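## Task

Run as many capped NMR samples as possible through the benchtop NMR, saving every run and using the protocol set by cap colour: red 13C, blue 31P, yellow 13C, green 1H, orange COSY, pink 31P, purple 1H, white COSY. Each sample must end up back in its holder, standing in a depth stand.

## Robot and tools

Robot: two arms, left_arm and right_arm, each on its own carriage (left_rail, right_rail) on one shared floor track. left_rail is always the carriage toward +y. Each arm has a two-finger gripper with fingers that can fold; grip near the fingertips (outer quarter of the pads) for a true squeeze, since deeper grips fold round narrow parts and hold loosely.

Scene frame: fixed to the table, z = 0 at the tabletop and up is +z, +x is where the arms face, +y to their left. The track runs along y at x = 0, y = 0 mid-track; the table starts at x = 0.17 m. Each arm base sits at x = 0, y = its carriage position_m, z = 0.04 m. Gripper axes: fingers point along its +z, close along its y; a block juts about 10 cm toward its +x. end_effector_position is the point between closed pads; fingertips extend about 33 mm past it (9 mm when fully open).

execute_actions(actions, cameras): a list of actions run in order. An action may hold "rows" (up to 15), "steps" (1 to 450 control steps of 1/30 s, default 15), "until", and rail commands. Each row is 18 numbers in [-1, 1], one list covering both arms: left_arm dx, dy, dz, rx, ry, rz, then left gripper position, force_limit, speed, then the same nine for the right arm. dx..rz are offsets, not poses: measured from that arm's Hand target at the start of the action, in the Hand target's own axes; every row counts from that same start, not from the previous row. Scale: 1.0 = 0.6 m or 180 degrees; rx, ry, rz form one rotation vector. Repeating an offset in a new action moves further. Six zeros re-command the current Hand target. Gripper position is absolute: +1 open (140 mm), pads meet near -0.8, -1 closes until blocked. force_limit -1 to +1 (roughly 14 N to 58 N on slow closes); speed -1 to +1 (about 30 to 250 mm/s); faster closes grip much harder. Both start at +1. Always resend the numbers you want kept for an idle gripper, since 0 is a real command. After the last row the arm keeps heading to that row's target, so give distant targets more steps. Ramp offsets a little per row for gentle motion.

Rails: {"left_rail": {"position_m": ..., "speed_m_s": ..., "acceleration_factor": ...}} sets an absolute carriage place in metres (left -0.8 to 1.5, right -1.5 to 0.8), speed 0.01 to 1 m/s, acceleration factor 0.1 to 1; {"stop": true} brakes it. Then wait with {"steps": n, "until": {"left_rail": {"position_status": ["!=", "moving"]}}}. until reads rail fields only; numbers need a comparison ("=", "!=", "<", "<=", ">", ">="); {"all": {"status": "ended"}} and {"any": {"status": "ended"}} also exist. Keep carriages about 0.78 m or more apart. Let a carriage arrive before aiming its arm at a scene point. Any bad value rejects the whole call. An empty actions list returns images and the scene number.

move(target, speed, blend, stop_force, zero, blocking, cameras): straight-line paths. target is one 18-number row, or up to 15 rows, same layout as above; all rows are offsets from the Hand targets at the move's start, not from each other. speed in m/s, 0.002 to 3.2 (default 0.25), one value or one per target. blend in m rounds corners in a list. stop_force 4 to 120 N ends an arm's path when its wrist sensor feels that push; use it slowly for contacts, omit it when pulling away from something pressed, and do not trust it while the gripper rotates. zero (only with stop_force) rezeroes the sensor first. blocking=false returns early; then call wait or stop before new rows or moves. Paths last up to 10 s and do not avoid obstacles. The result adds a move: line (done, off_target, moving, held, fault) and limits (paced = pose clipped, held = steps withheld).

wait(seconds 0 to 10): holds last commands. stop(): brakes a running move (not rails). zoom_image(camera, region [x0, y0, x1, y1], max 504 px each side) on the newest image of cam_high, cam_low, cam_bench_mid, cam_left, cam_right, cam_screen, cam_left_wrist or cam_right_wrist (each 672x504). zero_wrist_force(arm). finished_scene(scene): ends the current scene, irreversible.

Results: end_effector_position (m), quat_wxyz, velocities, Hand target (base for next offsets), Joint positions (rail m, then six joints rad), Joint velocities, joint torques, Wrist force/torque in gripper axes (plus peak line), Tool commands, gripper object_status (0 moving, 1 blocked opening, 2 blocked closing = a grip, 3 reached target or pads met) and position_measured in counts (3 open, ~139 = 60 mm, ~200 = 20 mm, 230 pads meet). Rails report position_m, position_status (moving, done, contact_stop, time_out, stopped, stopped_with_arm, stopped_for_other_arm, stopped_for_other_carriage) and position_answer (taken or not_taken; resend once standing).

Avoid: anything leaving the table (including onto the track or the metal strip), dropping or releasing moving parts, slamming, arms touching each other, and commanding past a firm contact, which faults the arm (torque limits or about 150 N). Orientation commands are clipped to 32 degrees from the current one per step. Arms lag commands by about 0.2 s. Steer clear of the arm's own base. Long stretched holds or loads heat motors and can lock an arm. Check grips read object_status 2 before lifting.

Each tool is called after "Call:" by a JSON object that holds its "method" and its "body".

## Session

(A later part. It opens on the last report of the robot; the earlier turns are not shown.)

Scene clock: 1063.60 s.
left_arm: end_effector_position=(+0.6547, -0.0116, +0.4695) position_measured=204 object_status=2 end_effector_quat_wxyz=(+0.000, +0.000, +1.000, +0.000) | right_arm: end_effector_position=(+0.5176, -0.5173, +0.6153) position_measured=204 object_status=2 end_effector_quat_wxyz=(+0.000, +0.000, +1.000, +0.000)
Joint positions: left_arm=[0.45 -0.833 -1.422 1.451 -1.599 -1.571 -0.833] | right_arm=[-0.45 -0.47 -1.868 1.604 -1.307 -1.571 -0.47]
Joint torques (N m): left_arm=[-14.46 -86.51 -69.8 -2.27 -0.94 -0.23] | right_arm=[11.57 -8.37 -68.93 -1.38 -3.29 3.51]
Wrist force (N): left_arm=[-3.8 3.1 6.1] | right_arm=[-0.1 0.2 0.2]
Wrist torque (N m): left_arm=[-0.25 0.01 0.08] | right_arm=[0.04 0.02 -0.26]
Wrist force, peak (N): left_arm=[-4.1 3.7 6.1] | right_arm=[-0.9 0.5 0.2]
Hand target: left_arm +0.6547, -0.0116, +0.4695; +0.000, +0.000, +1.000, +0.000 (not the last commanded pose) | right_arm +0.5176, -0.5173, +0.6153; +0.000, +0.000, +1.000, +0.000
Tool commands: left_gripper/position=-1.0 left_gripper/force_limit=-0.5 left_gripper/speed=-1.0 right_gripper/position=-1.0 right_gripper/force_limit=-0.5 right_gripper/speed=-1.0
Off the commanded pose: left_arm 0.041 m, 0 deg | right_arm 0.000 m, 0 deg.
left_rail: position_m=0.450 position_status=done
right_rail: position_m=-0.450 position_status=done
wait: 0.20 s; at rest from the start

Call:
{"method": "move", "body": {"target": [-0.0005, 0.0008, -0.0133, 0,-0.0022,0, -1, -0.5, -1, 0, 0, 0, 0,0,0, -1, -0.5, -1], "speed": 0.05}}

Call:
{"method": "move", "body": {"target": [0, 0, 0.0733, 0,0,0, -1, -0.5, -1, 0, 0, 0, 0,0,0, -1, -0.5, -1], "speed": 0.03, "stop_force": 5, "cameras": ["cam_left_wrist", "cam_bench_mid", "cam_screen"]}}

Call:
{"method": "zoom_image", "body": {"camera": "cam_left_wrist", "region": [330, 190, 400, 270]}}

Call:
{"method": "zoom_image", "body": {"camera": "cam_bench_mid", "region": [375, 150, 435, 210]}}

Call:
{"method": "zoom_image", "body": {"camera": "cam_screen", "region": [270, 60, 365, 130]}}

Scene clock: 1198.93 s.
left_arm: end_effector_position=(+0.6550, -0.0112, +0.4772) position_measured=204 object_status=2 end_effector_quat_wxyz=(+0.003, +0.000, +1.000, +0.000) | right_arm: end_effector_position=(+0.5176, -0.5173, +0.6153) position_measured=204 object_status=2 end_effector_quat_wxyz=(+0.000, +0.000, +1.000, +0.000)
Joint positions: left_arm=[0.45 -0.835 -1.425 1.442 -1.591 -1.566 -0.835] | right_arm=[-0.45 -0.47 -1.868 1.604 -1.307 -1.571 -0.47]
Joint torques (N m): left_arm=[-13.9 -82.04 -65.8 -1.03 2.48 -1.9] | right_arm=[11.06 -9.01 -67.65 -1.94 -3.55 3.05]
Wrist force (N): left_arm=[-0.6 -0.8 0.3] | right_arm=[0.0 0.2 0.6]
Wrist torque (N m): left_arm=[-0.14 0.15 0.20] | right_arm=[0.04 -0.02 -0.27]
Wrist force, peak (N): left_arm=[-4.4 3.3 6.4] | right_arm=[0.0 -0.5 0.8]
Hand target: left_arm +0.6550, -0.0112, +0.4775; +0.003, +0.000, +1.000, +0.000 | right_arm +0.5176, -0.5173, +0.6153; +0.000, +0.000, +1.000, +0.000
Off the commanded pose: left_arm 0.000 m, 0 deg | right_arm 0.000 m, 0 deg.
left_rail: position_m=0.450 position_status=done
right_rail: position_m=-0.450 position_status=done
move: done

Scene clock: 1201.70 s.
left_arm: end_effector_position=(+0.6552, -0.0111, +0.4370) position_measured=204 object_status=2 end_effector_quat_wxyz=(+0.003, +0.000, +1.000, +0.000) | right_arm: end_effector_position=(+0.5176, -0.5173, +0.6153) position_measured=204 object_status=2 end_effector_quat_wxyz=(+0.000, +0.000, +1.000, +0.000)
Joint positions: left_arm=[0.45 -0.835 -1.422 1.508 -1.661 -1.566 -0.835] | right_arm=[-0.45 -0.47 -1.868 1.604 -1.307 -1.571 -0.47]
Joint torques (N m): left_arm=[3.6 -86.48 -65.33 -1.14 -1.51 0.71] | right_arm=[11.49 -6.72 -67.59 -1.67 -3.23 2.89]
Wrist force (N): left_arm=[-0.4 -0.9 -0.2] | right_arm=[0.0 -0.1 0.8]
Wrist torque (N m): left_arm=[-0.26 0.03 0.19] | right_arm=[-0.03 -0.02 -0.27]
Wrist force, peak (N): left_arm=[0.4 2.7 -11.6] | right_arm=[-0.5 0.7 0.4]
Hand target: left_arm +0.6552, -0.0111, +0.4370; +0.003, +0.000, +1.000, +0.000 (not the last commanded pose) | right_arm +0.5176, -0.5173, +0.6153; +0.000, +0.000, +1.000, +0.000
Off the commanded pose: left_arm 0.003 m, 0 deg | right_arm 0.000 m, 0 deg.
left_rail: position_m=0.450 position_status=done
right_rail: position_m=-0.450 position_status=done
move: contact (left_arm)
Images, in order (width x height): cam_bench_mid 672x504, cam_screen 672x504, cam_left_wrist 672x504.

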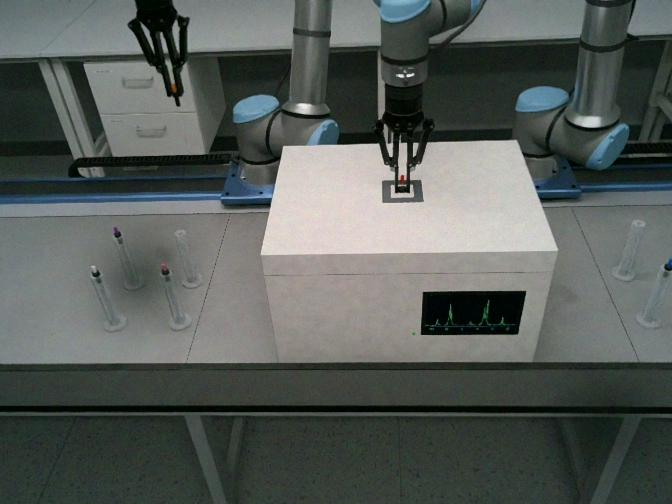

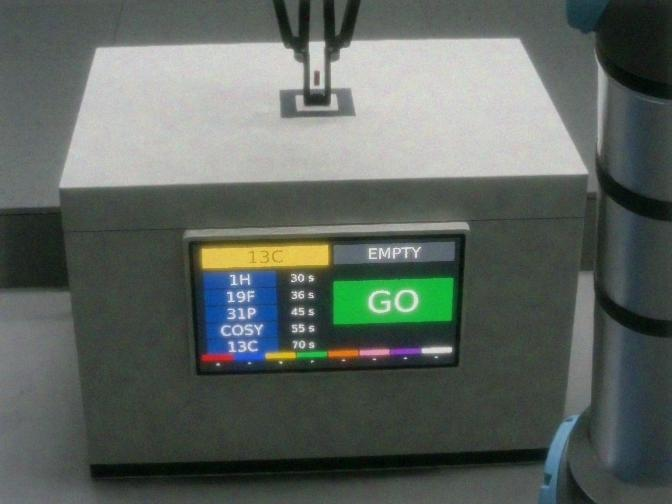

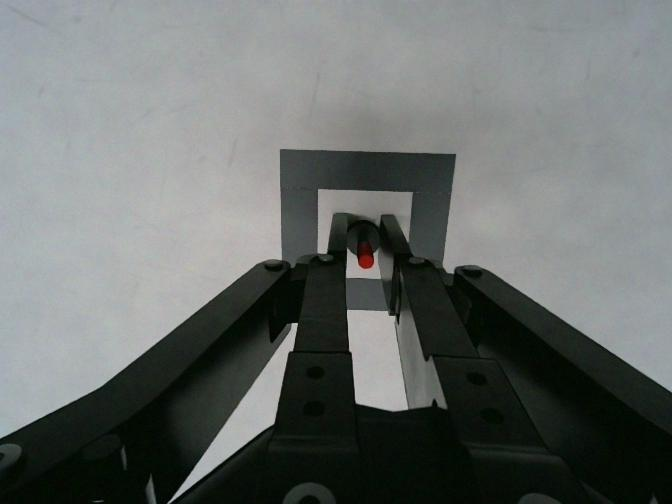

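Scaled by 6.300 from the camera's 672x504 image, which has a finer 960x720 frame.

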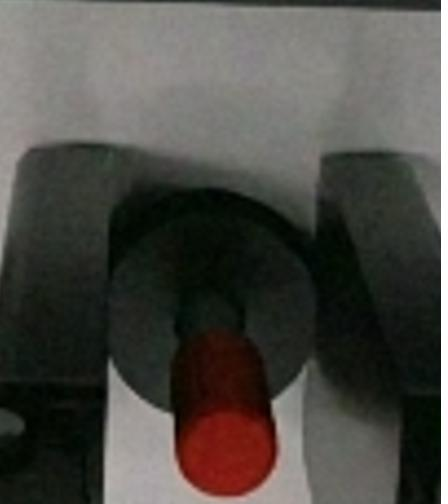

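Scaled by 8.400 from the camera's 672x504 image, which has a finer 960x720 frame.

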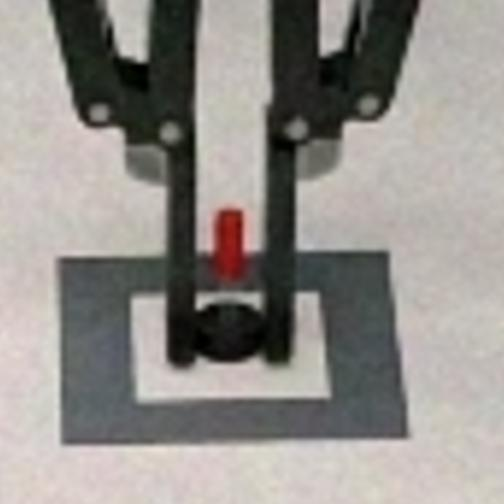

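Scaled by 5.305 from the camera's 672x504 image, which has a finer 960x720 frame.

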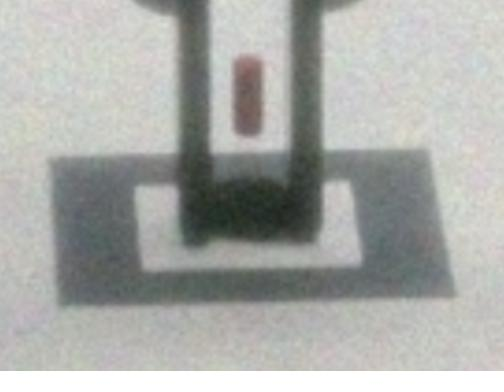

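Call:
{"method": "move", "body": {"target": [[0, 0, 0, 0,0.0,0, -0.35, -0.5, 0, 0, 0, 0, 0,0,0, -1, -0.5, -1],[0, 0, -0.15, 0,0.0022,0, -0.35, -0.5, 0, 0, 0, 0, 0,0,0, -1, -0.5, -1]], "speed": 0.25, "cameras": ["cam_left_wrist", "cam_bench_mid", "cam_screen"]}}

Call:
{"method": "zoom_image", "body": {"camera": "cam_left_wrist", "region": [300, 150, 420, 290]}}

Call:
{"method": "zoom_image", "body": {"camera": "cam_bench_mid", "region": [375, 150, 435, 210]}}

Call:
{"method": "zoom_image", "body": {"camera": "cam_screen", "region": [180, 60, 480, 390]}}

Scene clock: 1226.53 s.
left_arm: end_effector_position=(+0.6546, -0.0112, +0.5268) position_measured=173 object_status=3 end_effector_quat_wxyz=(+0.000, +0.000, +1.000, +0.000) | right_arm: end_effector_position=(+0.5176, -0.5173, +0.6153) position_measured=204 object_status=2 end_effector_quat_wxyz=(+0.000, +0.000, +1.000, +0.000)
Joint positions: left_arm=[0.45 -0.833 -1.42 1.348 -1.498 -1.571 -0.833] | right_arm=[-0.45 -0.47 -1.868 1.604 -1.307 -1.571 -0.47]
Joint torques (N m): left_arm=[18.88 -52.97 -64.89 -1.38 -2.46 2.33] | right_arm=[11.67 -7.41 -67.47 -1.97 -3.09 3.31]
Wrist force (N): left_arm=[-0.4 -0.8 0.0] | right_arm=[-0.3 0.5 0.5]
Wrist torque (N m): left_arm=[-0.17 0.00 -0.01] | right_arm=[0.10 0.05 -0.27]
Wrist force, peak (N): left_arm=[-0.1 -0.9 -2.9] | right_arm=[-0.1 0.8 0.8]
Hand target: left_arm +0.6547, -0.0112, +0.5270; +0.000, +0.000, +1.000, +0.000 | right_arm +0.5176, -0.5173, +0.6153; +0.000, +0.000, +1.000, +0.000
Off the commanded pose: left_arm 0.000 m, 0 deg | right_arm 0.000 m, 0 deg.
left_rail: position_m=0.450 position_status=done
right_rail: position_m=-0.450 position_status=done
move: done
Images, in order (width x height): cam_bench_mid 672x504, cam_screen 672x504, cam_left_wrist 672x504.

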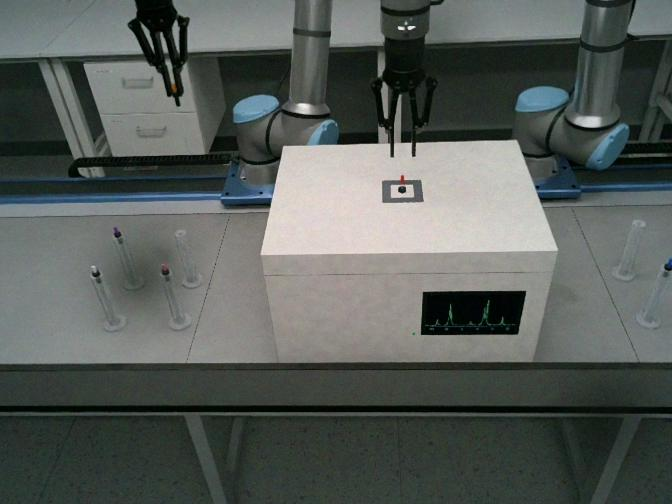

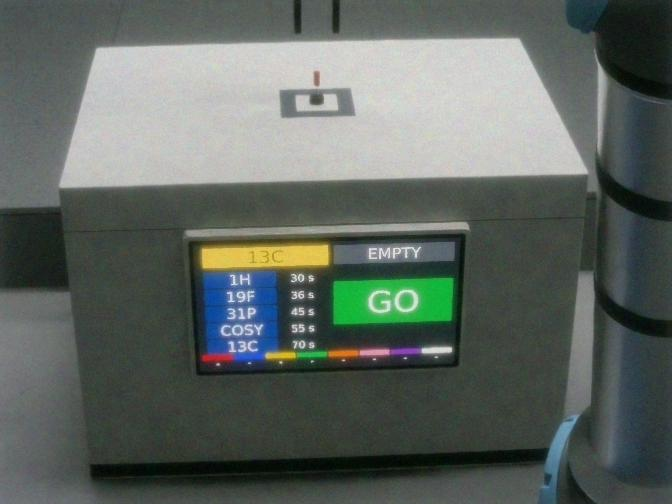

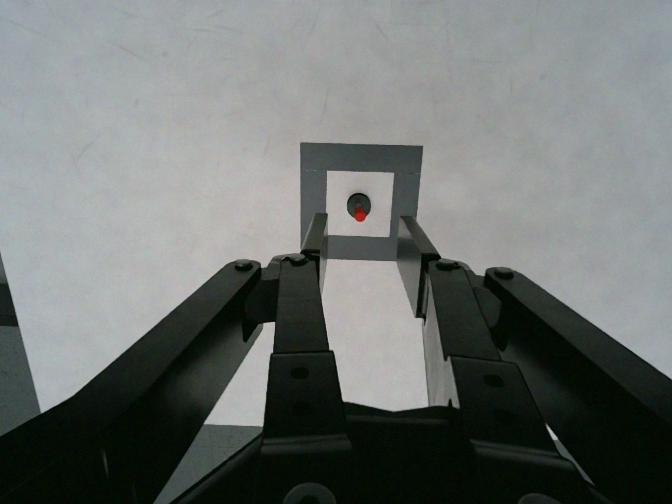

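Scaled by 3.600 from the camera's 672x504 image, which has a finer 960x720 frame.

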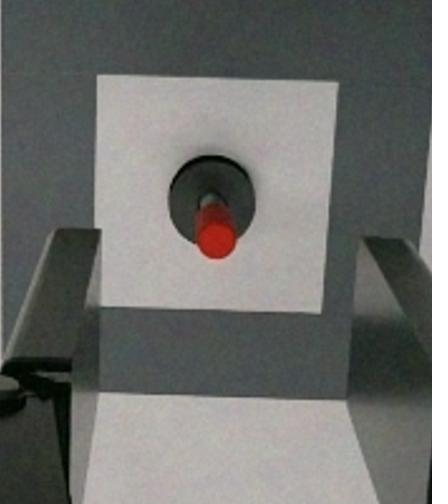

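Scaled by 8.400 from the camera's 672x504 image, which has a finer 960x720 frame.

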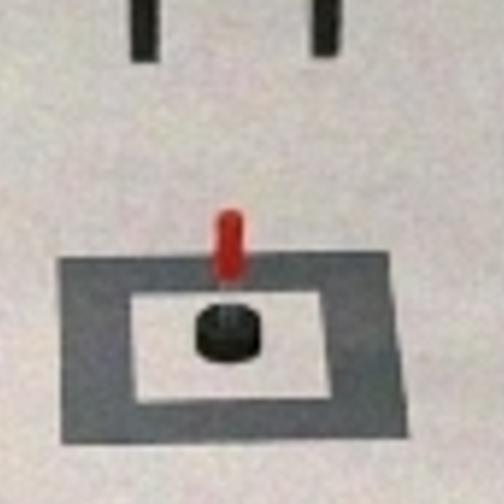

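Scaled by 1.527 from the camera's 672x504 image, which has a finer 960x720 frame.

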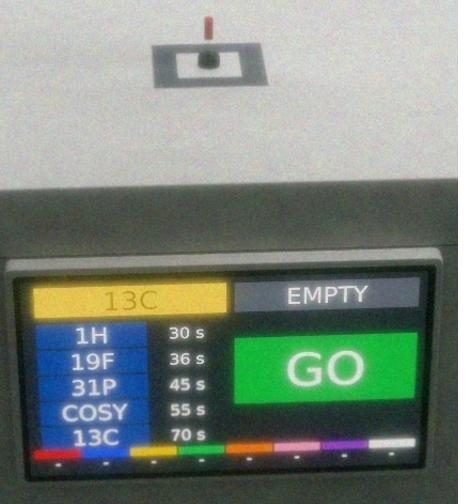

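Call:
{"method": "move", "body": {"target": [0, 0, 0.07, 0,0,0, -1, -1, 0.5, 0, 0, 0, 0,0,0, -1, -0.5, -1], "speed": 0.12}}

Call:
{"method": "move", "body": {"target": [0, 0, 0.0475, 0,0,0, -1, -1, 0.5, 0, 0, 0, 0,0,0, -1, -0.5, -1], "speed": 0.03, "stop_force": 14, "cameras": ["cam_left_wrist", "cam_bench_mid", "cam_screen"]}}

Call:
{"method": "zoom_image", "body": {"camera": "cam_bench_mid", "region": [375, 150, 435, 210]}}

Call:
{"method": "zoom_image", "body": {"camera": "cam_screen", "region": [180, 60, 480, 390]}}

Scene clock: 1273.87 s.
left_arm: end_effector_position=(+0.6546, -0.0112, +0.4852) position_measured=235 object_status=3 end_effector_quat_wxyz=(+0.000, +0.000, +1.000, +0.000) | right_arm: end_effector_position=(+0.5176, -0.5173, +0.6153) position_measured=204 object_status=2 end_effector_quat_wxyz=(+0.000, +0.000, +1.000, +0.000)
Joint positions: left_arm=[0.45 -0.833 -1.423 1.424 -1.572 -1.571 -0.833] | right_arm=[-0.45 -0.47 -1.868 1.604 -1.307 -1.571 -0.47]
Joint torques (N m): left_arm=[14.06 -83.84 -41.76 -8.71 -0.47 1.17] | right_arm=[10.15 -7.88 -67.11 -1.86 -3.04 3.01]
Wrist force (N): left_arm=[0.0 -0.5 0.0] | right_arm=[0.0 0.2 0.5]
Wrist torque (N m): left_arm=[-0.15 -0.01 0.01] | right_arm=[0.03 0.00 -0.27]
Wrist force, peak (N): left_arm=[0.1 -1.0 -1.8] | right_arm=[-0.1 0.5 0.8]
Hand target: left_arm +0.6546, -0.0112, +0.4850; +0.000, +0.000, +1.000, +0.000 | right_arm +0.5176, -0.5173, +0.6153; +0.000, +0.000, +1.000, +0.000
Off the commanded pose: left_arm 0.000 m, 0 deg | right_arm 0.000 m, 0 deg.
left_rail: position_m=0.450 position_status=done
right_rail: position_m=-0.450 position_status=done
move: done

Scene clock: 1276.03 s.
left_arm: end_effector_position=(+0.6546, -0.0111, +0.4605) position_measured=235 object_status=3 end_effector_quat_wxyz=(+0.000, +0.000, +1.000, +0.000) | right_arm: end_effector_position=(+0.5176, -0.5173, +0.6153) position_measured=204 object_status=2 end_effector_quat_wxyz=(+0.000, +0.000, +1.000, +0.000)
Joint positions: left_arm=[0.45 -0.833 -1.422 1.466 -1.614 -1.571 -0.833] | right_arm=[-0.45 -0.47 -1.868 1.604 -1.307 -1.571 -0.47]
Joint torques (N m): left_arm=[4.61 -49.87 -59.01 -0.27 -0.25 0.06] | right_arm=[11.98 -7.32 -67.96 -1.93 -3.46 3.06]
Wrist force (N): left_arm=[0.4 -2.4 -9.5] | right_arm=[-0.3 -0.3 0.1]
Wrist torque (N m): left_arm=[-0.20 0.12 -0.01] | right_arm=[-0.07 0.05 -0.27]
Wrist force, peak (N): left_arm=[5.5 4.7 -44.2] | right_arm=[0.0 0.5 0.8]
Hand target: left_arm +0.6546, -0.0111, +0.4605; +0.000, +0.000, +1.000, +0.000 (not the last commanded pose) | right_arm +0.5176, -0.5173, +0.6153; +0.000, +0.000, +1.000, +0.000
Off the commanded pose: left_arm 0.004 m, 0 deg | right_arm 0.000 m, 0 deg.
left_rail: position_m=0.450 position_status=done
right_rail: position_m=-0.450 position_status=done
move: contact (left_arm)
Images, in order (width x height): cam_bench_mid 672x504, cam_screen 672x504, cam_left_wrist 672x504.

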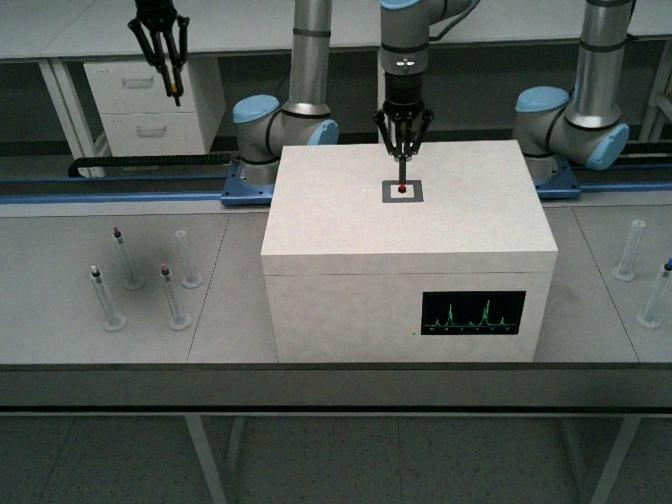

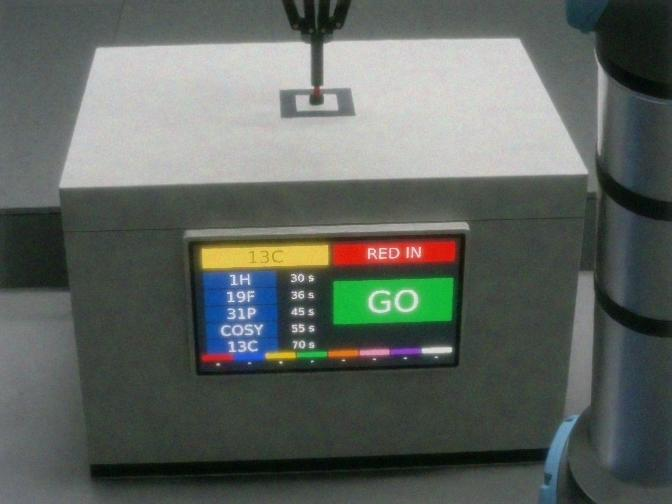

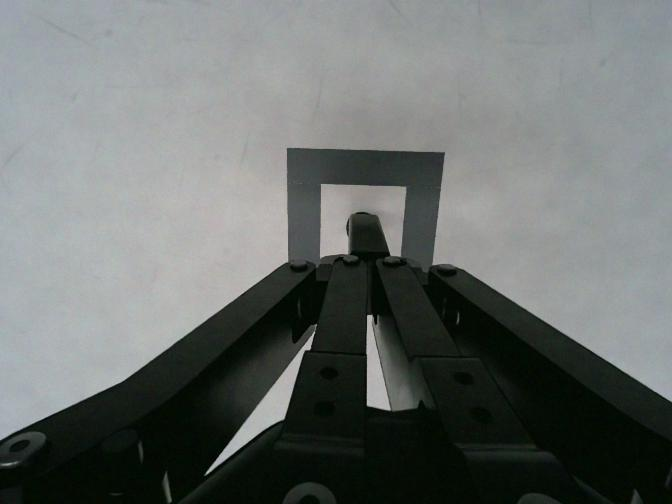

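Scaled by 8.400 from the camera's 672x504 image, which has a finer 960x720 frame.

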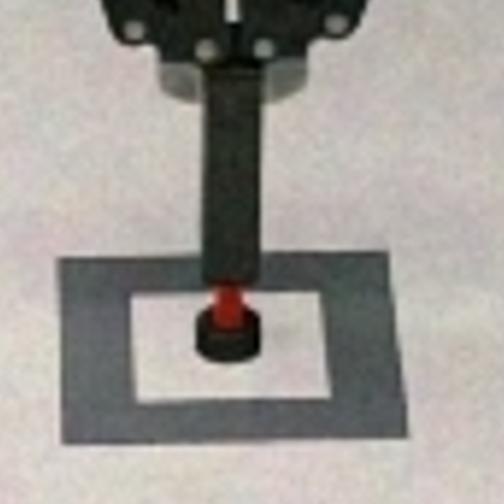

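Scaled by 1.527 from the camera's 672x504 image, which has a finer 960x720 frame.

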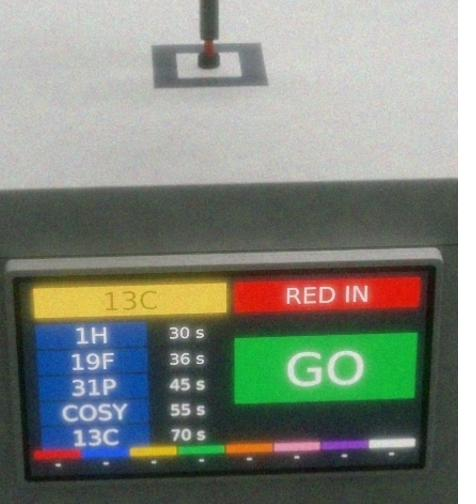

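Call:
{"method": "move", "body": {"target": [[0.1667, -0.0333, -0.1667, 0,0,0, -1, -1, 0.5, 0, 0, 0, 0,0,0, -1, -0.5, -1],[0.6743, -0.0817, -0.0667, 0,-0.1667,0, -1, -1, 0.5, 0, 0, 0, 0,0,0, -1, -0.5, -1],[0.541, -0.1233, 0.3142, 0,-0.1667,0, -1, -1, 0.5, 0, 0, 0, 0,0,0, -1, -0.5, -1]], "speed": 0.5, "blend": [0.05, 0.07, 0], "cameras": ["cam_screen", "cam_left_wrist", "cam_high"]}}

Call:
{"method": "zoom_image", "body": {"camera": "cam_screen", "region": [180, 180, 480, 390]}}

Scene clock: 1387.57 s.
left_arm: end_effector_position=(+0.3299, -0.0850, +0.2722) position_measured=235 object_status=3 end_effector_quat_wxyz=(+0.259, +0.000, +0.966, +0.000) | right_arm: end_effector_position=(+0.5176, -0.5173, +0.6153) position_measured=204 object_status=2 end_effector_quat_wxyz=(+0.000, +0.000, +1.000, +0.000)
Joint positions: left_arm=[0.45 -1.598 -1.735 2.199 -2.019 -1.048 -1.602] | right_arm=[-0.45 -0.47 -1.868 1.604 -1.307 -1.571 -0.47]
Joint torques (N m): left_arm=[16.94 -20.58 -36.29 -9.23 -0.58 2.08] | right_arm=[10.84 -7.91 -67.73 -1.98 -3.24 2.82]
Wrist force (N): left_arm=[-0.3 -0.3 1.4] | right_arm=[-0.2 -0.2 0.0]
Wrist torque (N m): left_arm=[-0.10 -0.07 -0.04] | right_arm=[-0.05 0.03 -0.27]
Wrist force, peak (N): left_arm=[0.5 -2.4 -9.4] | right_arm=[-0.3 -0.1 0.9]
Hand target: left_arm +0.3299, -0.0850, +0.2721; +0.259, +0.000, +0.966, +0.000 | right_arm +0.5176, -0.5173, +0.6153; +0.000, +0.000, +1.000, +0.000
Off the commanded pose: left_arm 0.000 m, 0 deg | right_arm 0.000 m, 0 deg.
left_rail: position_m=0.450 position_status=done
right_rail: position_m=-0.450 position_status=done
move: done
Images, in order (width x height): cam_high 672x504, cam_screen 672x504, cam_left_wrist 672x504.

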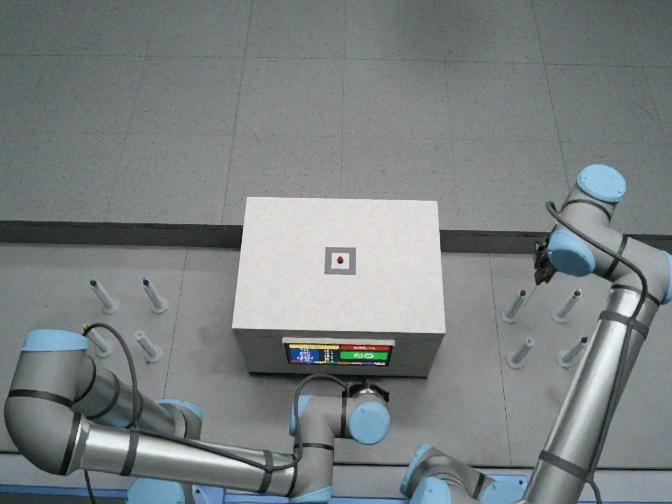

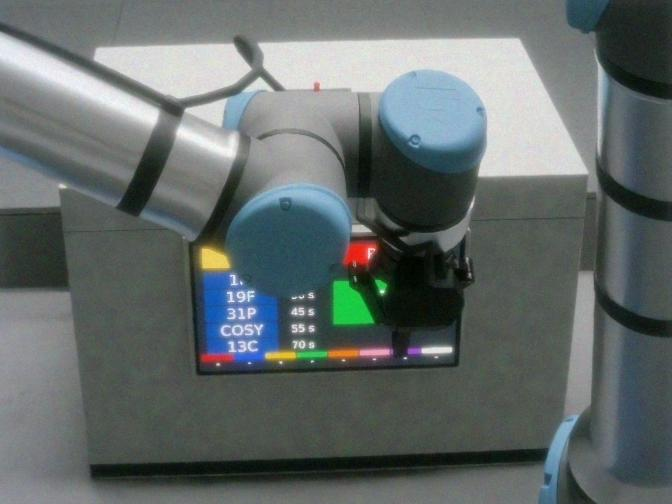

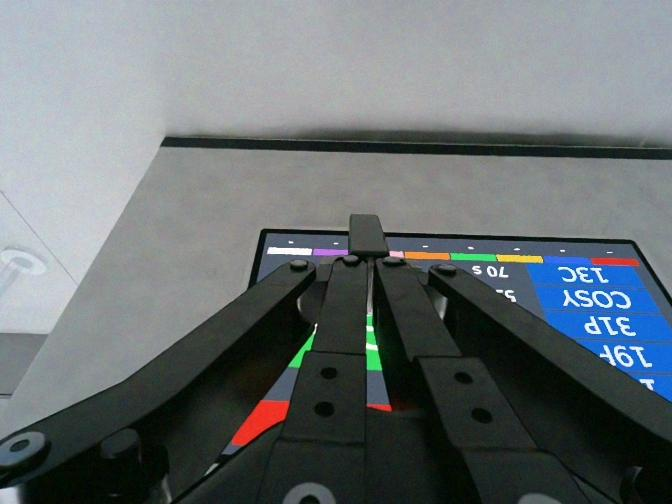

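Scaled by 1.680 from the camera's 672x504 image, which has a finer 960x720 frame.

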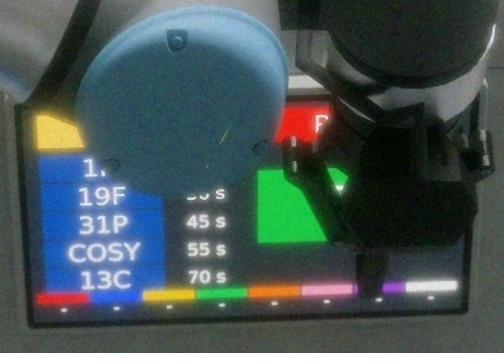

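Call:
{"method": "move", "body": {"target": [-0.128, 0, 0.045, 0,0,0, -1, -1, 0.5, 0, 0, 0, 0,0,0, -1, -0.5, -1], "speed": 0.08, "stop_force": 6, "cameras": ["cam_screen", "cam_left_wrist"]}}

Call:
{"method": "zoom_image", "body": {"camera": "cam_screen", "region": [180, 180, 480, 390]}}

Scene clock: 1439.97 s.
left_arm: end_effector_position=(+0.3969, -0.0847, +0.2848) position_measured=235 object_status=3 end_effector_quat_wxyz=(+0.259, +0.000, +0.966, +0.000) | right_arm: end_effector_position=(+0.5176, -0.5173, +0.6153) position_measured=204 object_status=2 end_effector_quat_wxyz=(+0.000, +0.000, +1.000, +0.000)
Joint positions: left_arm=[0.45 -1.475 -1.696 2.159 -2.088 -1.05 -1.46] | right_arm=[-0.45 -0.47 -1.868 1.604 -1.307 -1.571 -0.47]
Joint torques (N m): left_arm=[-11.83 -52.07 -37.43 -1.68 -1.12 -1.98] | right_arm=[10.83 -7.35 -67.97 -1.89 -3.25 2.86]
Wrist force (N): left_arm=[-1.2 5.7 3.2] | right_arm=[-0.4 0.1 0.6]
Wrist torque (N m): left_arm=[1.25 0.10 0.17] | right_arm=[0.02 0.10 -0.27]
Wrist force, peak (N): left_arm=[102.2 26.9 -100.0] | right_arm=[0.1 0.2 1.0]
Hand target: left_arm +0.3969, -0.0847, +0.2848; +0.259, +0.000, +0.966, +0.000 (not the last commanded pose) | right_arm +0.5176, -0.5173, +0.6153; +0.000, +0.000, +1.000, +0.000
Off the commanded pose: left_arm 0.013 m, 0 deg | right_arm 0.000 m, 0 deg.
left_rail: position_m=0.450 position_status=done
right_rail: position_m=-0.450 position_status=done
move: contact (left_arm)
Images, in order (width x height): cam_screen 672x504, cam_left_wrist 672x504.

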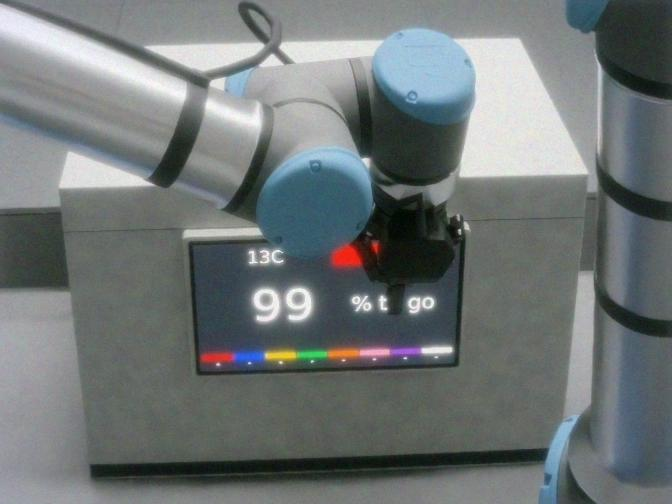

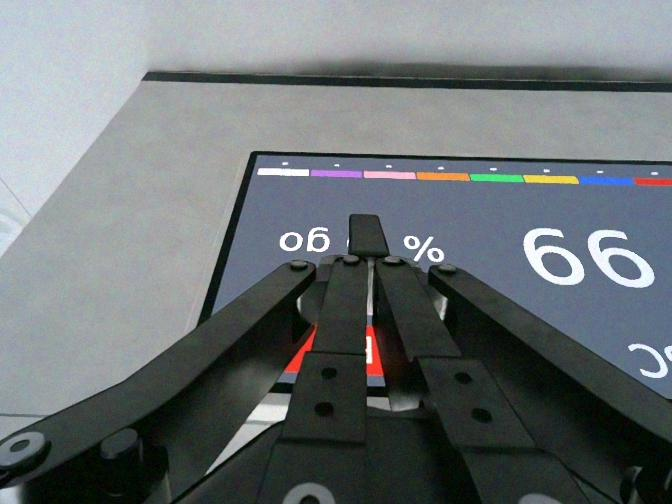

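Scaled by 1.680 from the camera's 672x504 image, which has a finer 960x720 frame.

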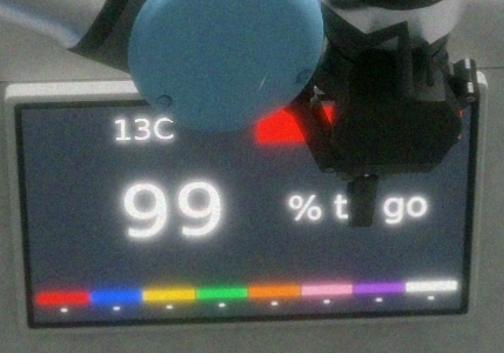

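Call:
{"method": "wait", "body": {"seconds": 0.1, "cameras": ["cam_right_wrist", "cam_screen"]}}

Call:
{"method": "zoom_image", "body": {"camera": "cam_right_wrist", "region": [290, 140, 400, 270]}}

Scene clock: 1470.67 s.
left_arm: end_effector_position=(+0.3969, -0.0847, +0.2848) position_measured=235 object_status=3 end_effector_quat_wxyz=(+0.259, +0.000, +0.966, +0.000) | right_arm: end_effector_position=(+0.5176, -0.5173, +0.6153) position_measured=204 object_status=2 end_effector_quat_wxyz=(+0.000, +0.000, +1.000, +0.000)
Joint positions: left_arm=[0.45 -1.475 -1.696 2.159 -2.088 -1.05 -1.46] | right_arm=[-0.45 -0.47 -1.868 1.604 -1.307 -1.571 -0.47]
Joint torques (N m): left_arm=[-10.89 -51.17 -36.41 -1.67 -0.41 -1.59] | right_arm=[9.33 -8.93 -67.49 -1.97 -2.93 2.96]
Wrist force (N): left_arm=[-1.2 5.9 3.2] | right_arm=[0.3 -0.5 0.0]
Wrist torque (N m): left_arm=[1.30 0.10 0.16] | right_arm=[-0.11 -0.09 -0.27]
Wrist force, peak (N): left_arm=[-0.8 6.2 3.6] | right_arm=[0.5 0.5 0.5]
Hand target: left_arm +0.3969, -0.0847, +0.2848; +0.259, +0.000, +0.966, +0.000 (not the last commanded pose) | right_arm +0.5176, -0.5173, +0.6153; +0.000, +0.000, +1.000, +0.000
Tool commands: left_gripper/position=-1.0 left_gripper/force_limit=-1.0 left_gripper/speed=+0.5 right_gripper/position=-1.0 right_gripper/force_limit=-0.5 right_gripper/speed=-1.0
Off the commanded pose: left_arm 0.013 m, 0 deg | right_arm 0.000 m, 0 deg.
left_rail: position_m=0.450 position_status=done
right_rail: position_m=-0.450 position_status=done
wait: 0.10 s; at rest from the start
Images, in order (width x height): cam_screen 672x504, cam_right_wrist 672x504.

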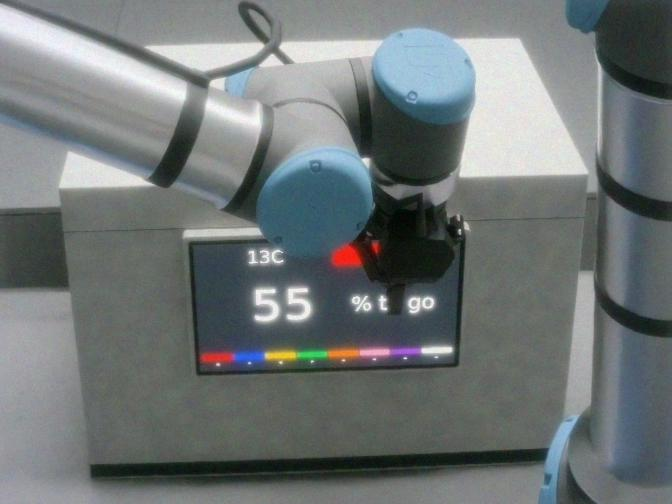

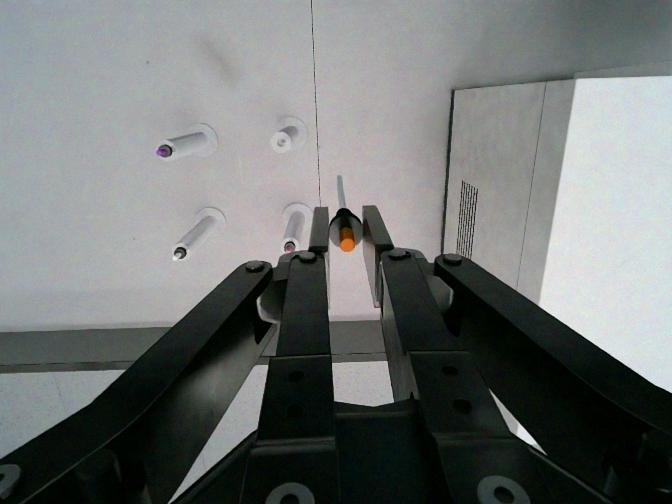

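Scaled by 3.877 from the camera's 672x504 image, which has a finer 960x720 frame.

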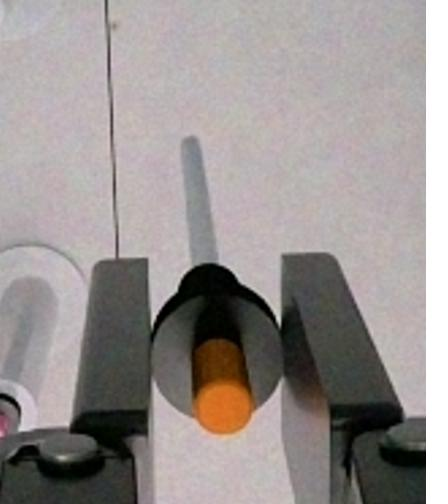

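Call:
{"method": "wait", "body": {"seconds": 0.1, "cameras": ["cam_screen", "cam_low"]}}

Scene clock: 1524.60 s.
left_arm: end_effector_position=(+0.3969, -0.0847, +0.2848) position_measured=235 object_status=3 end_effector_quat_wxyz=(+0.259, +0.000, +0.966, +0.000) | right_arm: end_effector_position=(+0.5176, -0.5173, +0.6153) position_measured=204 object_status=2 end_effector_quat_wxyz=(+0.000, +0.000, +1.000, +0.000)
Joint positions: left_arm=[0.45 -1.475 -1.696 2.159 -2.088 -1.05 -1.46] | right_arm=[-0.45 -0.47 -1.868 1.604 -1.307 -1.571 -0.47]
Joint torques (N m): left_arm=[-11.88 -51.83 -37.34 -1.81 -0.65 -1.71] | right_arm=[10.17 -6.25 -66.6 -2.27 -3.19 3.08]
Wrist force (N): left_arm=[-0.9 6.0 3.3] | right_arm=[0.2 0.2 0.5]
Wrist torque (N m): left_arm=[1.32 0.03 0.17] | right_arm=[0.03 -0.04 -0.27]
Wrist force, peak (N): left_arm=[-0.9 6.3 3.4] | right_arm=[-0.8 0.0 0.8]
Hand target: left_arm +0.3969, -0.0847, +0.2848; +0.259, +0.000, +0.966, +0.000 (not the last commanded pose) | right_arm +0.5176, -0.5173, +0.6153; +0.000, +0.000, +1.000, +0.000
Tool commands: left_gripper/position=-1.0 left_gripper/force_limit=-1.0 left_gripper/speed=+0.5 right_gripper/position=-1.0 right_gripper/force_limit=-0.5 right_gripper/speed=-1.0
Off the commanded pose: left_arm 0.013 m, 0 deg | right_arm 0.000 m, 0 deg.
left_rail: position_m=0.450 position_status=done
right_rail: position_m=-0.450 position_status=done
wait: 0.10 s; at rest from the start
Images, in order (width x height): cam_low 672x504, cam_screen 672x504.

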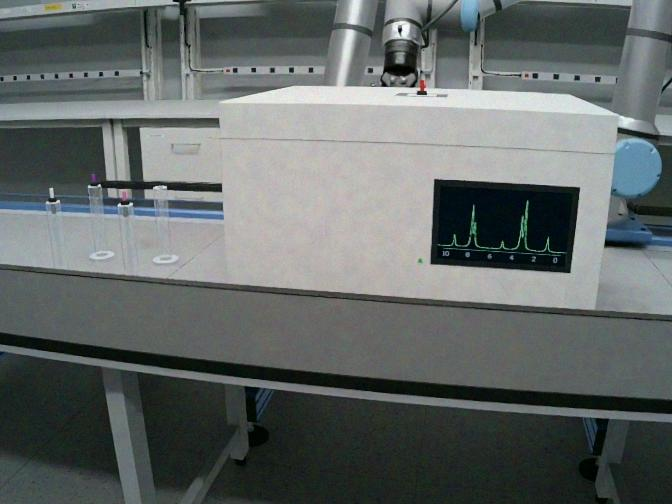

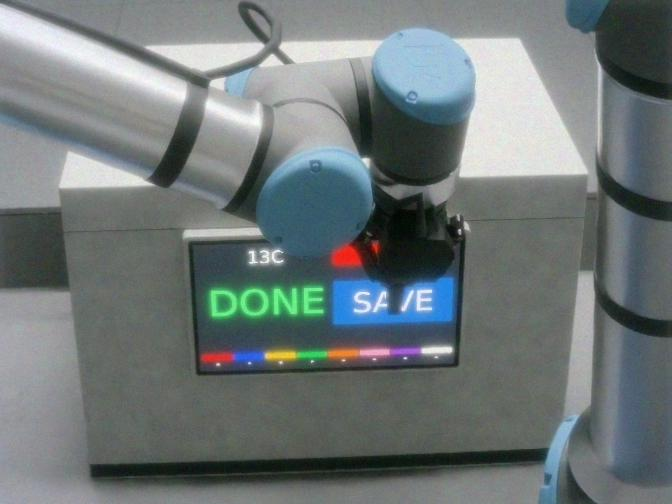

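Call:
{"method": "move", "body": {"target": [0.0144, 0, -0.0083, 0,0,0, -1, -1, 0.5, 0, 0, 0, 0,0,0, -1, -0.5, -1], "speed": 0.06}}

Call:
{"method": "move", "body": {"target": [-0.0231, 0, 0.0133, 0,0,0, -1, -1, 0.5, 0, 0, 0, 0,0,0, -1, -0.5, -1], "speed": 0.025, "stop_force": 5, "cameras": ["cam_screen", "cam_left_wrist"]}}

Scene clock: 1538.70 s.
left_arm: end_effector_position=(+0.3871, -0.0847, +0.2848) position_measured=235 object_status=3 end_effector_quat_wxyz=(+0.259, +0.000, +0.966, +0.000) | right_arm: end_effector_position=(+0.5176, -0.5173, +0.6153) position_measured=204 object_status=2 end_effector_quat_wxyz=(+0.000, +0.000, +1.000, +0.000)
Joint positions: left_arm=[0.45 -1.492 -1.704 2.164 -2.075 -1.049 -1.481] | right_arm=[-0.45 -0.47 -1.868 1.604 -1.307 -1.571 -0.47]
Joint torques (N m): left_arm=[-11.39 -51.81 -37.52 -1.49 4.13 -1.95] | right_arm=[9.54 -8.79 -67.09 -2.08 -3.03 3]
Wrist force (N): left_arm=[-0.9 6.0 3.4] | right_arm=[0.1 -0.3 0.2]
Wrist torque (N m): left_arm=[1.32 0.04 0.16] | right_arm=[-0.07 -0.03 -0.27]
Wrist force, peak (N): left_arm=[-1.0 6.3 3.7] | right_arm=[0.0 -0.1 1.1]
Hand target: left_arm +0.3869, -0.0847, +0.2848; +0.259, +0.000, +0.966, +0.000 | right_arm +0.5176, -0.5173, +0.6153; +0.000, +0.000, +1.000, +0.000
Off the commanded pose: left_arm 0.000 m, 0 deg | right_arm 0.000 m, 0 deg.
left_rail: position_m=0.450 position_status=done
right_rail: position_m=-0.450 position_status=done
move: done

Scene clock: 1540.40 s.
left_arm: end_effector_position=(+0.3972, -0.0847, +0.2849) position_measured=235 object_status=3 end_effector_quat_wxyz=(+0.259, +0.000, +0.966, +0.000) | right_arm: end_effector_position=(+0.5176, -0.5173, +0.6153) position_measured=204 object_status=2 end_effector_quat_wxyz=(+0.000, +0.000, +1.000, +0.000)
Joint positions: left_arm=[0.45 -1.474 -1.696 2.159 -2.089 -1.05 -1.46] | right_arm=[-0.45 -0.47 -1.868 1.604 -1.307 -1.571 -0.47]
Joint torques (N m): left_arm=[-7.61 -52.42 -39 -1.53 1.44 -2.06] | right_arm=[10.67 -9.65 -66.69 -2.33 -3.04 3.13]
Wrist force (N): left_arm=[4.2 5.0 2.4] | right_arm=[0.2 0.2 0.4]
Wrist torque (N m): left_arm=[1.35 0.15 0.19] | right_arm=[0.03 -0.05 -0.26]
Wrist force, peak (N): left_arm=[27.5 15.8 -30.3] | right_arm=[0.3 -0.2 0.9]
Hand target: left_arm +0.3972, -0.0847, +0.2848; +0.259, +0.000, +0.966, +0.000 (not the last commanded pose) | right_arm +0.5176, -0.5173, +0.6153; +0.000, +0.000, +1.000, +0.000
Off the commanded pose: left_arm 0.006 m, 0 deg | right_arm 0.000 m, 0 deg.
left_rail: position_m=0.450 position_status=done
right_rail: position_m=-0.450 position_status=done
move: contact (left_arm)
Images, in order (width x height): cam_screen 672x504, cam_left_wrist 672x504.

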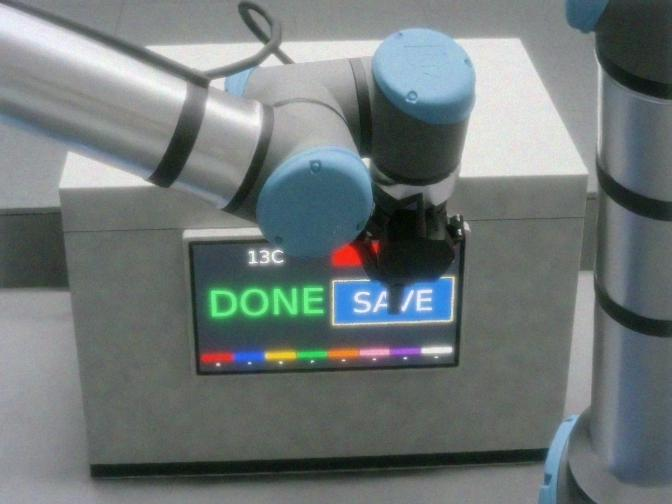

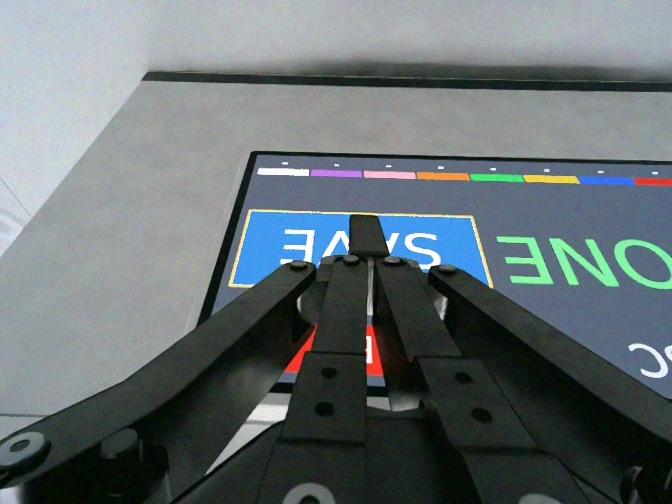

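Call:
{"method": "wait", "body": {"seconds": 0.1, "cameras": ["cam_screen"]}}

Scene clock: 1551.40 s.
left_arm: end_effector_position=(+0.3972, -0.0847, +0.2848) position_measured=235 object_status=3 end_effector_quat_wxyz=(+0.259, +0.000, +0.966, +0.000) | right_arm: end_effector_position=(+0.5176, -0.5173, +0.6153) position_measured=204 object_status=2 end_effector_quat_wxyz=(+0.000, +0.000, +1.000, +0.000)
Joint positions: left_arm=[0.45 -1.474 -1.696 2.159 -2.089 -1.05 -1.46] | right_arm=[-0.45 -0.47 -1.868 1.604 -1.307 -1.571 -0.47]
Joint torques (N m): left_arm=[-7.96 -50.98 -41.57 -6.29 1.16 -2.17] | right_arm=[9.14 -10.76 -67.63 -2.47 -3.1 2.65]
Wrist force (N): left_arm=[3.8 5.3 2.2] | right_arm=[-0.2 0.0 0.6]
Wrist torque (N m): left_arm=[1.28 0.20 0.18] | right_arm=[-0.01 0.04 -0.26]
Wrist force, peak (N): left_arm=[4.1 6.0 2.6] | right_arm=[0.2 0.5 0.8]
Hand target: left_arm +0.3972, -0.0847, +0.2848; +0.259, +0.000, +0.966, +0.000 (not the last commanded pose) | right_arm +0.5176, -0.5173, +0.6153; +0.000, +0.000, +1.000, +0.000
Tool commands: left_gripper/position=-1.0 left_gripper/force_limit=-1.0 left_gripper/speed=+0.5 right_gripper/position=-1.0 right_gripper/force_limit=-0.5 right_gripper/speed=-1.0
Off the commanded pose: left_arm 0.006 m, 0 deg | right_arm 0.000 m, 0 deg.
left_rail: position_m=0.450 position_status=done
right_rail: position_m=-0.450 position_status=done
wait: 0.10 s; at rest from the start
Images, in order (width x height): cam_screen 672x504.

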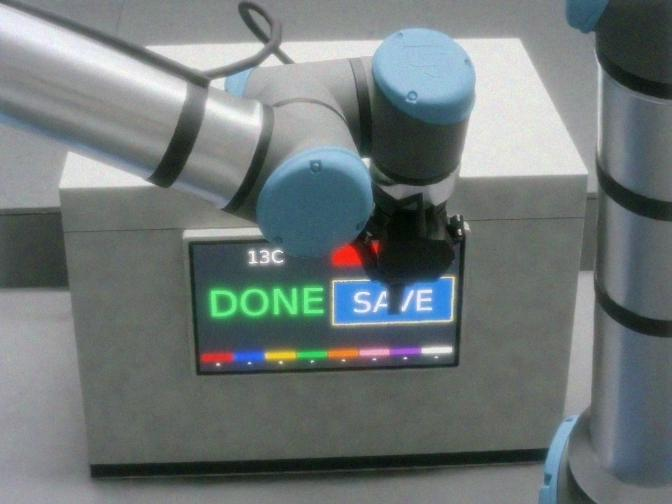

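Call:
{"method": "move", "body": {"target": [0.0231, 0, -0.0133, 0,0,0, -1, -1, 0.5, 0, 0, 0, 0,0,0, -1, -0.5, -1], "speed": 0.1, "cameras": ["cam_screen"]}}

Scene clock: 1558.20 s.
left_arm: end_effector_position=(+0.3813, -0.0847, +0.2848) position_measured=235 object_status=3 end_effector_quat_wxyz=(+0.259, +0.000, +0.966, +0.000) | right_arm: end_effector_position=(+0.5176, -0.5173, +0.6153) position_measured=204 object_status=2 end_effector_quat_wxyz=(+0.000, +0.000, +1.000, +0.000)
Joint positions: left_arm=[0.45 -1.503 -1.709 2.166 -2.066 -1.048 -1.493] | right_arm=[-0.45 -0.47 -1.868 1.604 -1.307 -1.571 -0.47]
Joint torques (N m): left_arm=[-11.02 -54.09 -37.13 -2.02 3.54 -1.44] | right_arm=[10.93 -10.02 -67.62 -2.16 -3.12 2.89]
Wrist force (N): left_arm=[-1.6 6.4 3.5] | right_arm=[0.3 -0.2 0.7]
Wrist torque (N m): left_arm=[1.42 0.20 0.17] | right_arm=[-0.04 -0.08 -0.27]
Wrist force, peak (N): left_arm=[-1.7 6.7 3.8] | right_arm=[0.4 -0.3 1.1]
Hand target: left_arm +0.3812, -0.0847, +0.2848; +0.259, +0.000, +0.966, +0.000 | right_arm +0.5176, -0.5173, +0.6153; +0.000, +0.000, +1.000, +0.000
Off the commanded pose: left_arm 0.000 m, 0 deg | right_arm 0.000 m, 0 deg.
left_rail: position_m=0.450 position_status=done
right_rail: position_m=-0.450 position_status=done
move: done
Images, in order (width x height): cam_screen 672x504.

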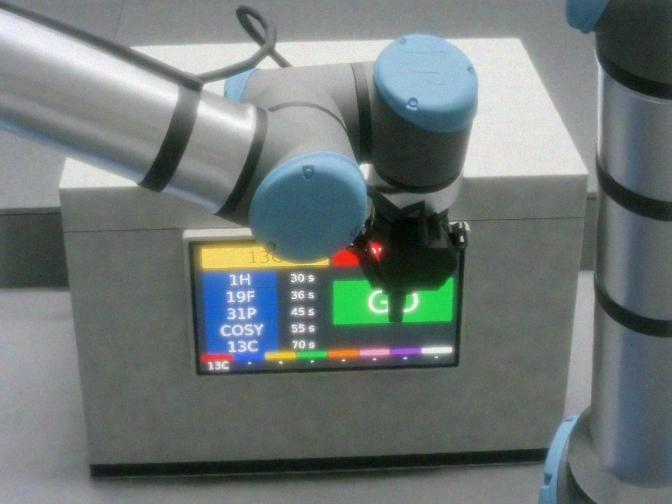

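Call:
{"method": "move", "body": {"target": [0.0229, 0.2833, 0.0464, 0,0,0, -1, -1, 0.5, 0, 0, 0, 0,0,0, -1, -0.5, -1], "speed": 0.35, "cameras": ["cam_screen", "cam_left_wrist"]}}

Scene clock: 1594.53 s.
left_arm: end_effector_position=(+0.3832, +0.0852, +0.2539) position_measured=235 object_status=3 end_effector_quat_wxyz=(+0.259, +0.000, +0.966, +0.000) | right_arm: end_effector_position=(+0.5176, -0.5173, +0.6153) position_measured=204 object_status=2 end_effector_quat_wxyz=(+0.000, +0.000, +1.000, +0.000)
Joint positions: left_arm=[0.45 -1.468 -2 2.426 -2.054 -1.05 -1.452] | right_arm=[-0.45 -0.47 -1.868 1.604 -1.307 -1.571 -0.47]
Joint torques (N m): left_arm=[-10.95 -24.75 -38.73 -1.75 4.12 -1.81] | right_arm=[7.81 -8.5 -66.53 -2.4 -3.26 2.79]
Wrist force (N): left_arm=[-1.6 6.7 3.2] | right_arm=[0.3 -0.1 0.1]
Wrist torque (N m): left_arm=[1.50 0.19 0.16] | right_arm=[-0.03 -0.07 -0.26]
Wrist force, peak (N): left_arm=[-1.2 8.9 4.8] | right_arm=[-0.3 -0.3 0.9]
Hand target: left_arm +0.3831, +0.0853, +0.2540; +0.259, +0.000, +0.966, +0.000 | right_arm +0.5176, -0.5173, +0.6153; +0.000, +0.000, +1.000, +0.000
Off the commanded pose: left_arm 0.000 m, 0 deg | right_arm 0.000 m, 0 deg.
left_rail: position_m=0.450 position_status=done
right_rail: position_m=-0.450 position_status=done
move: done
Images, in order (width x height): cam_screen 672x504, cam_left_wrist 672x504.

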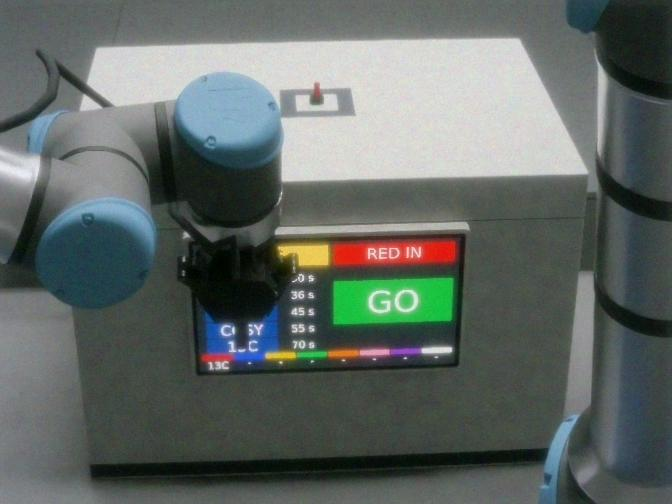

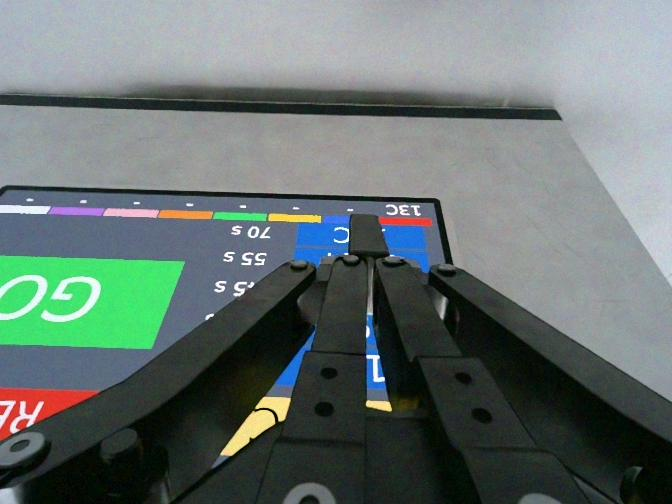

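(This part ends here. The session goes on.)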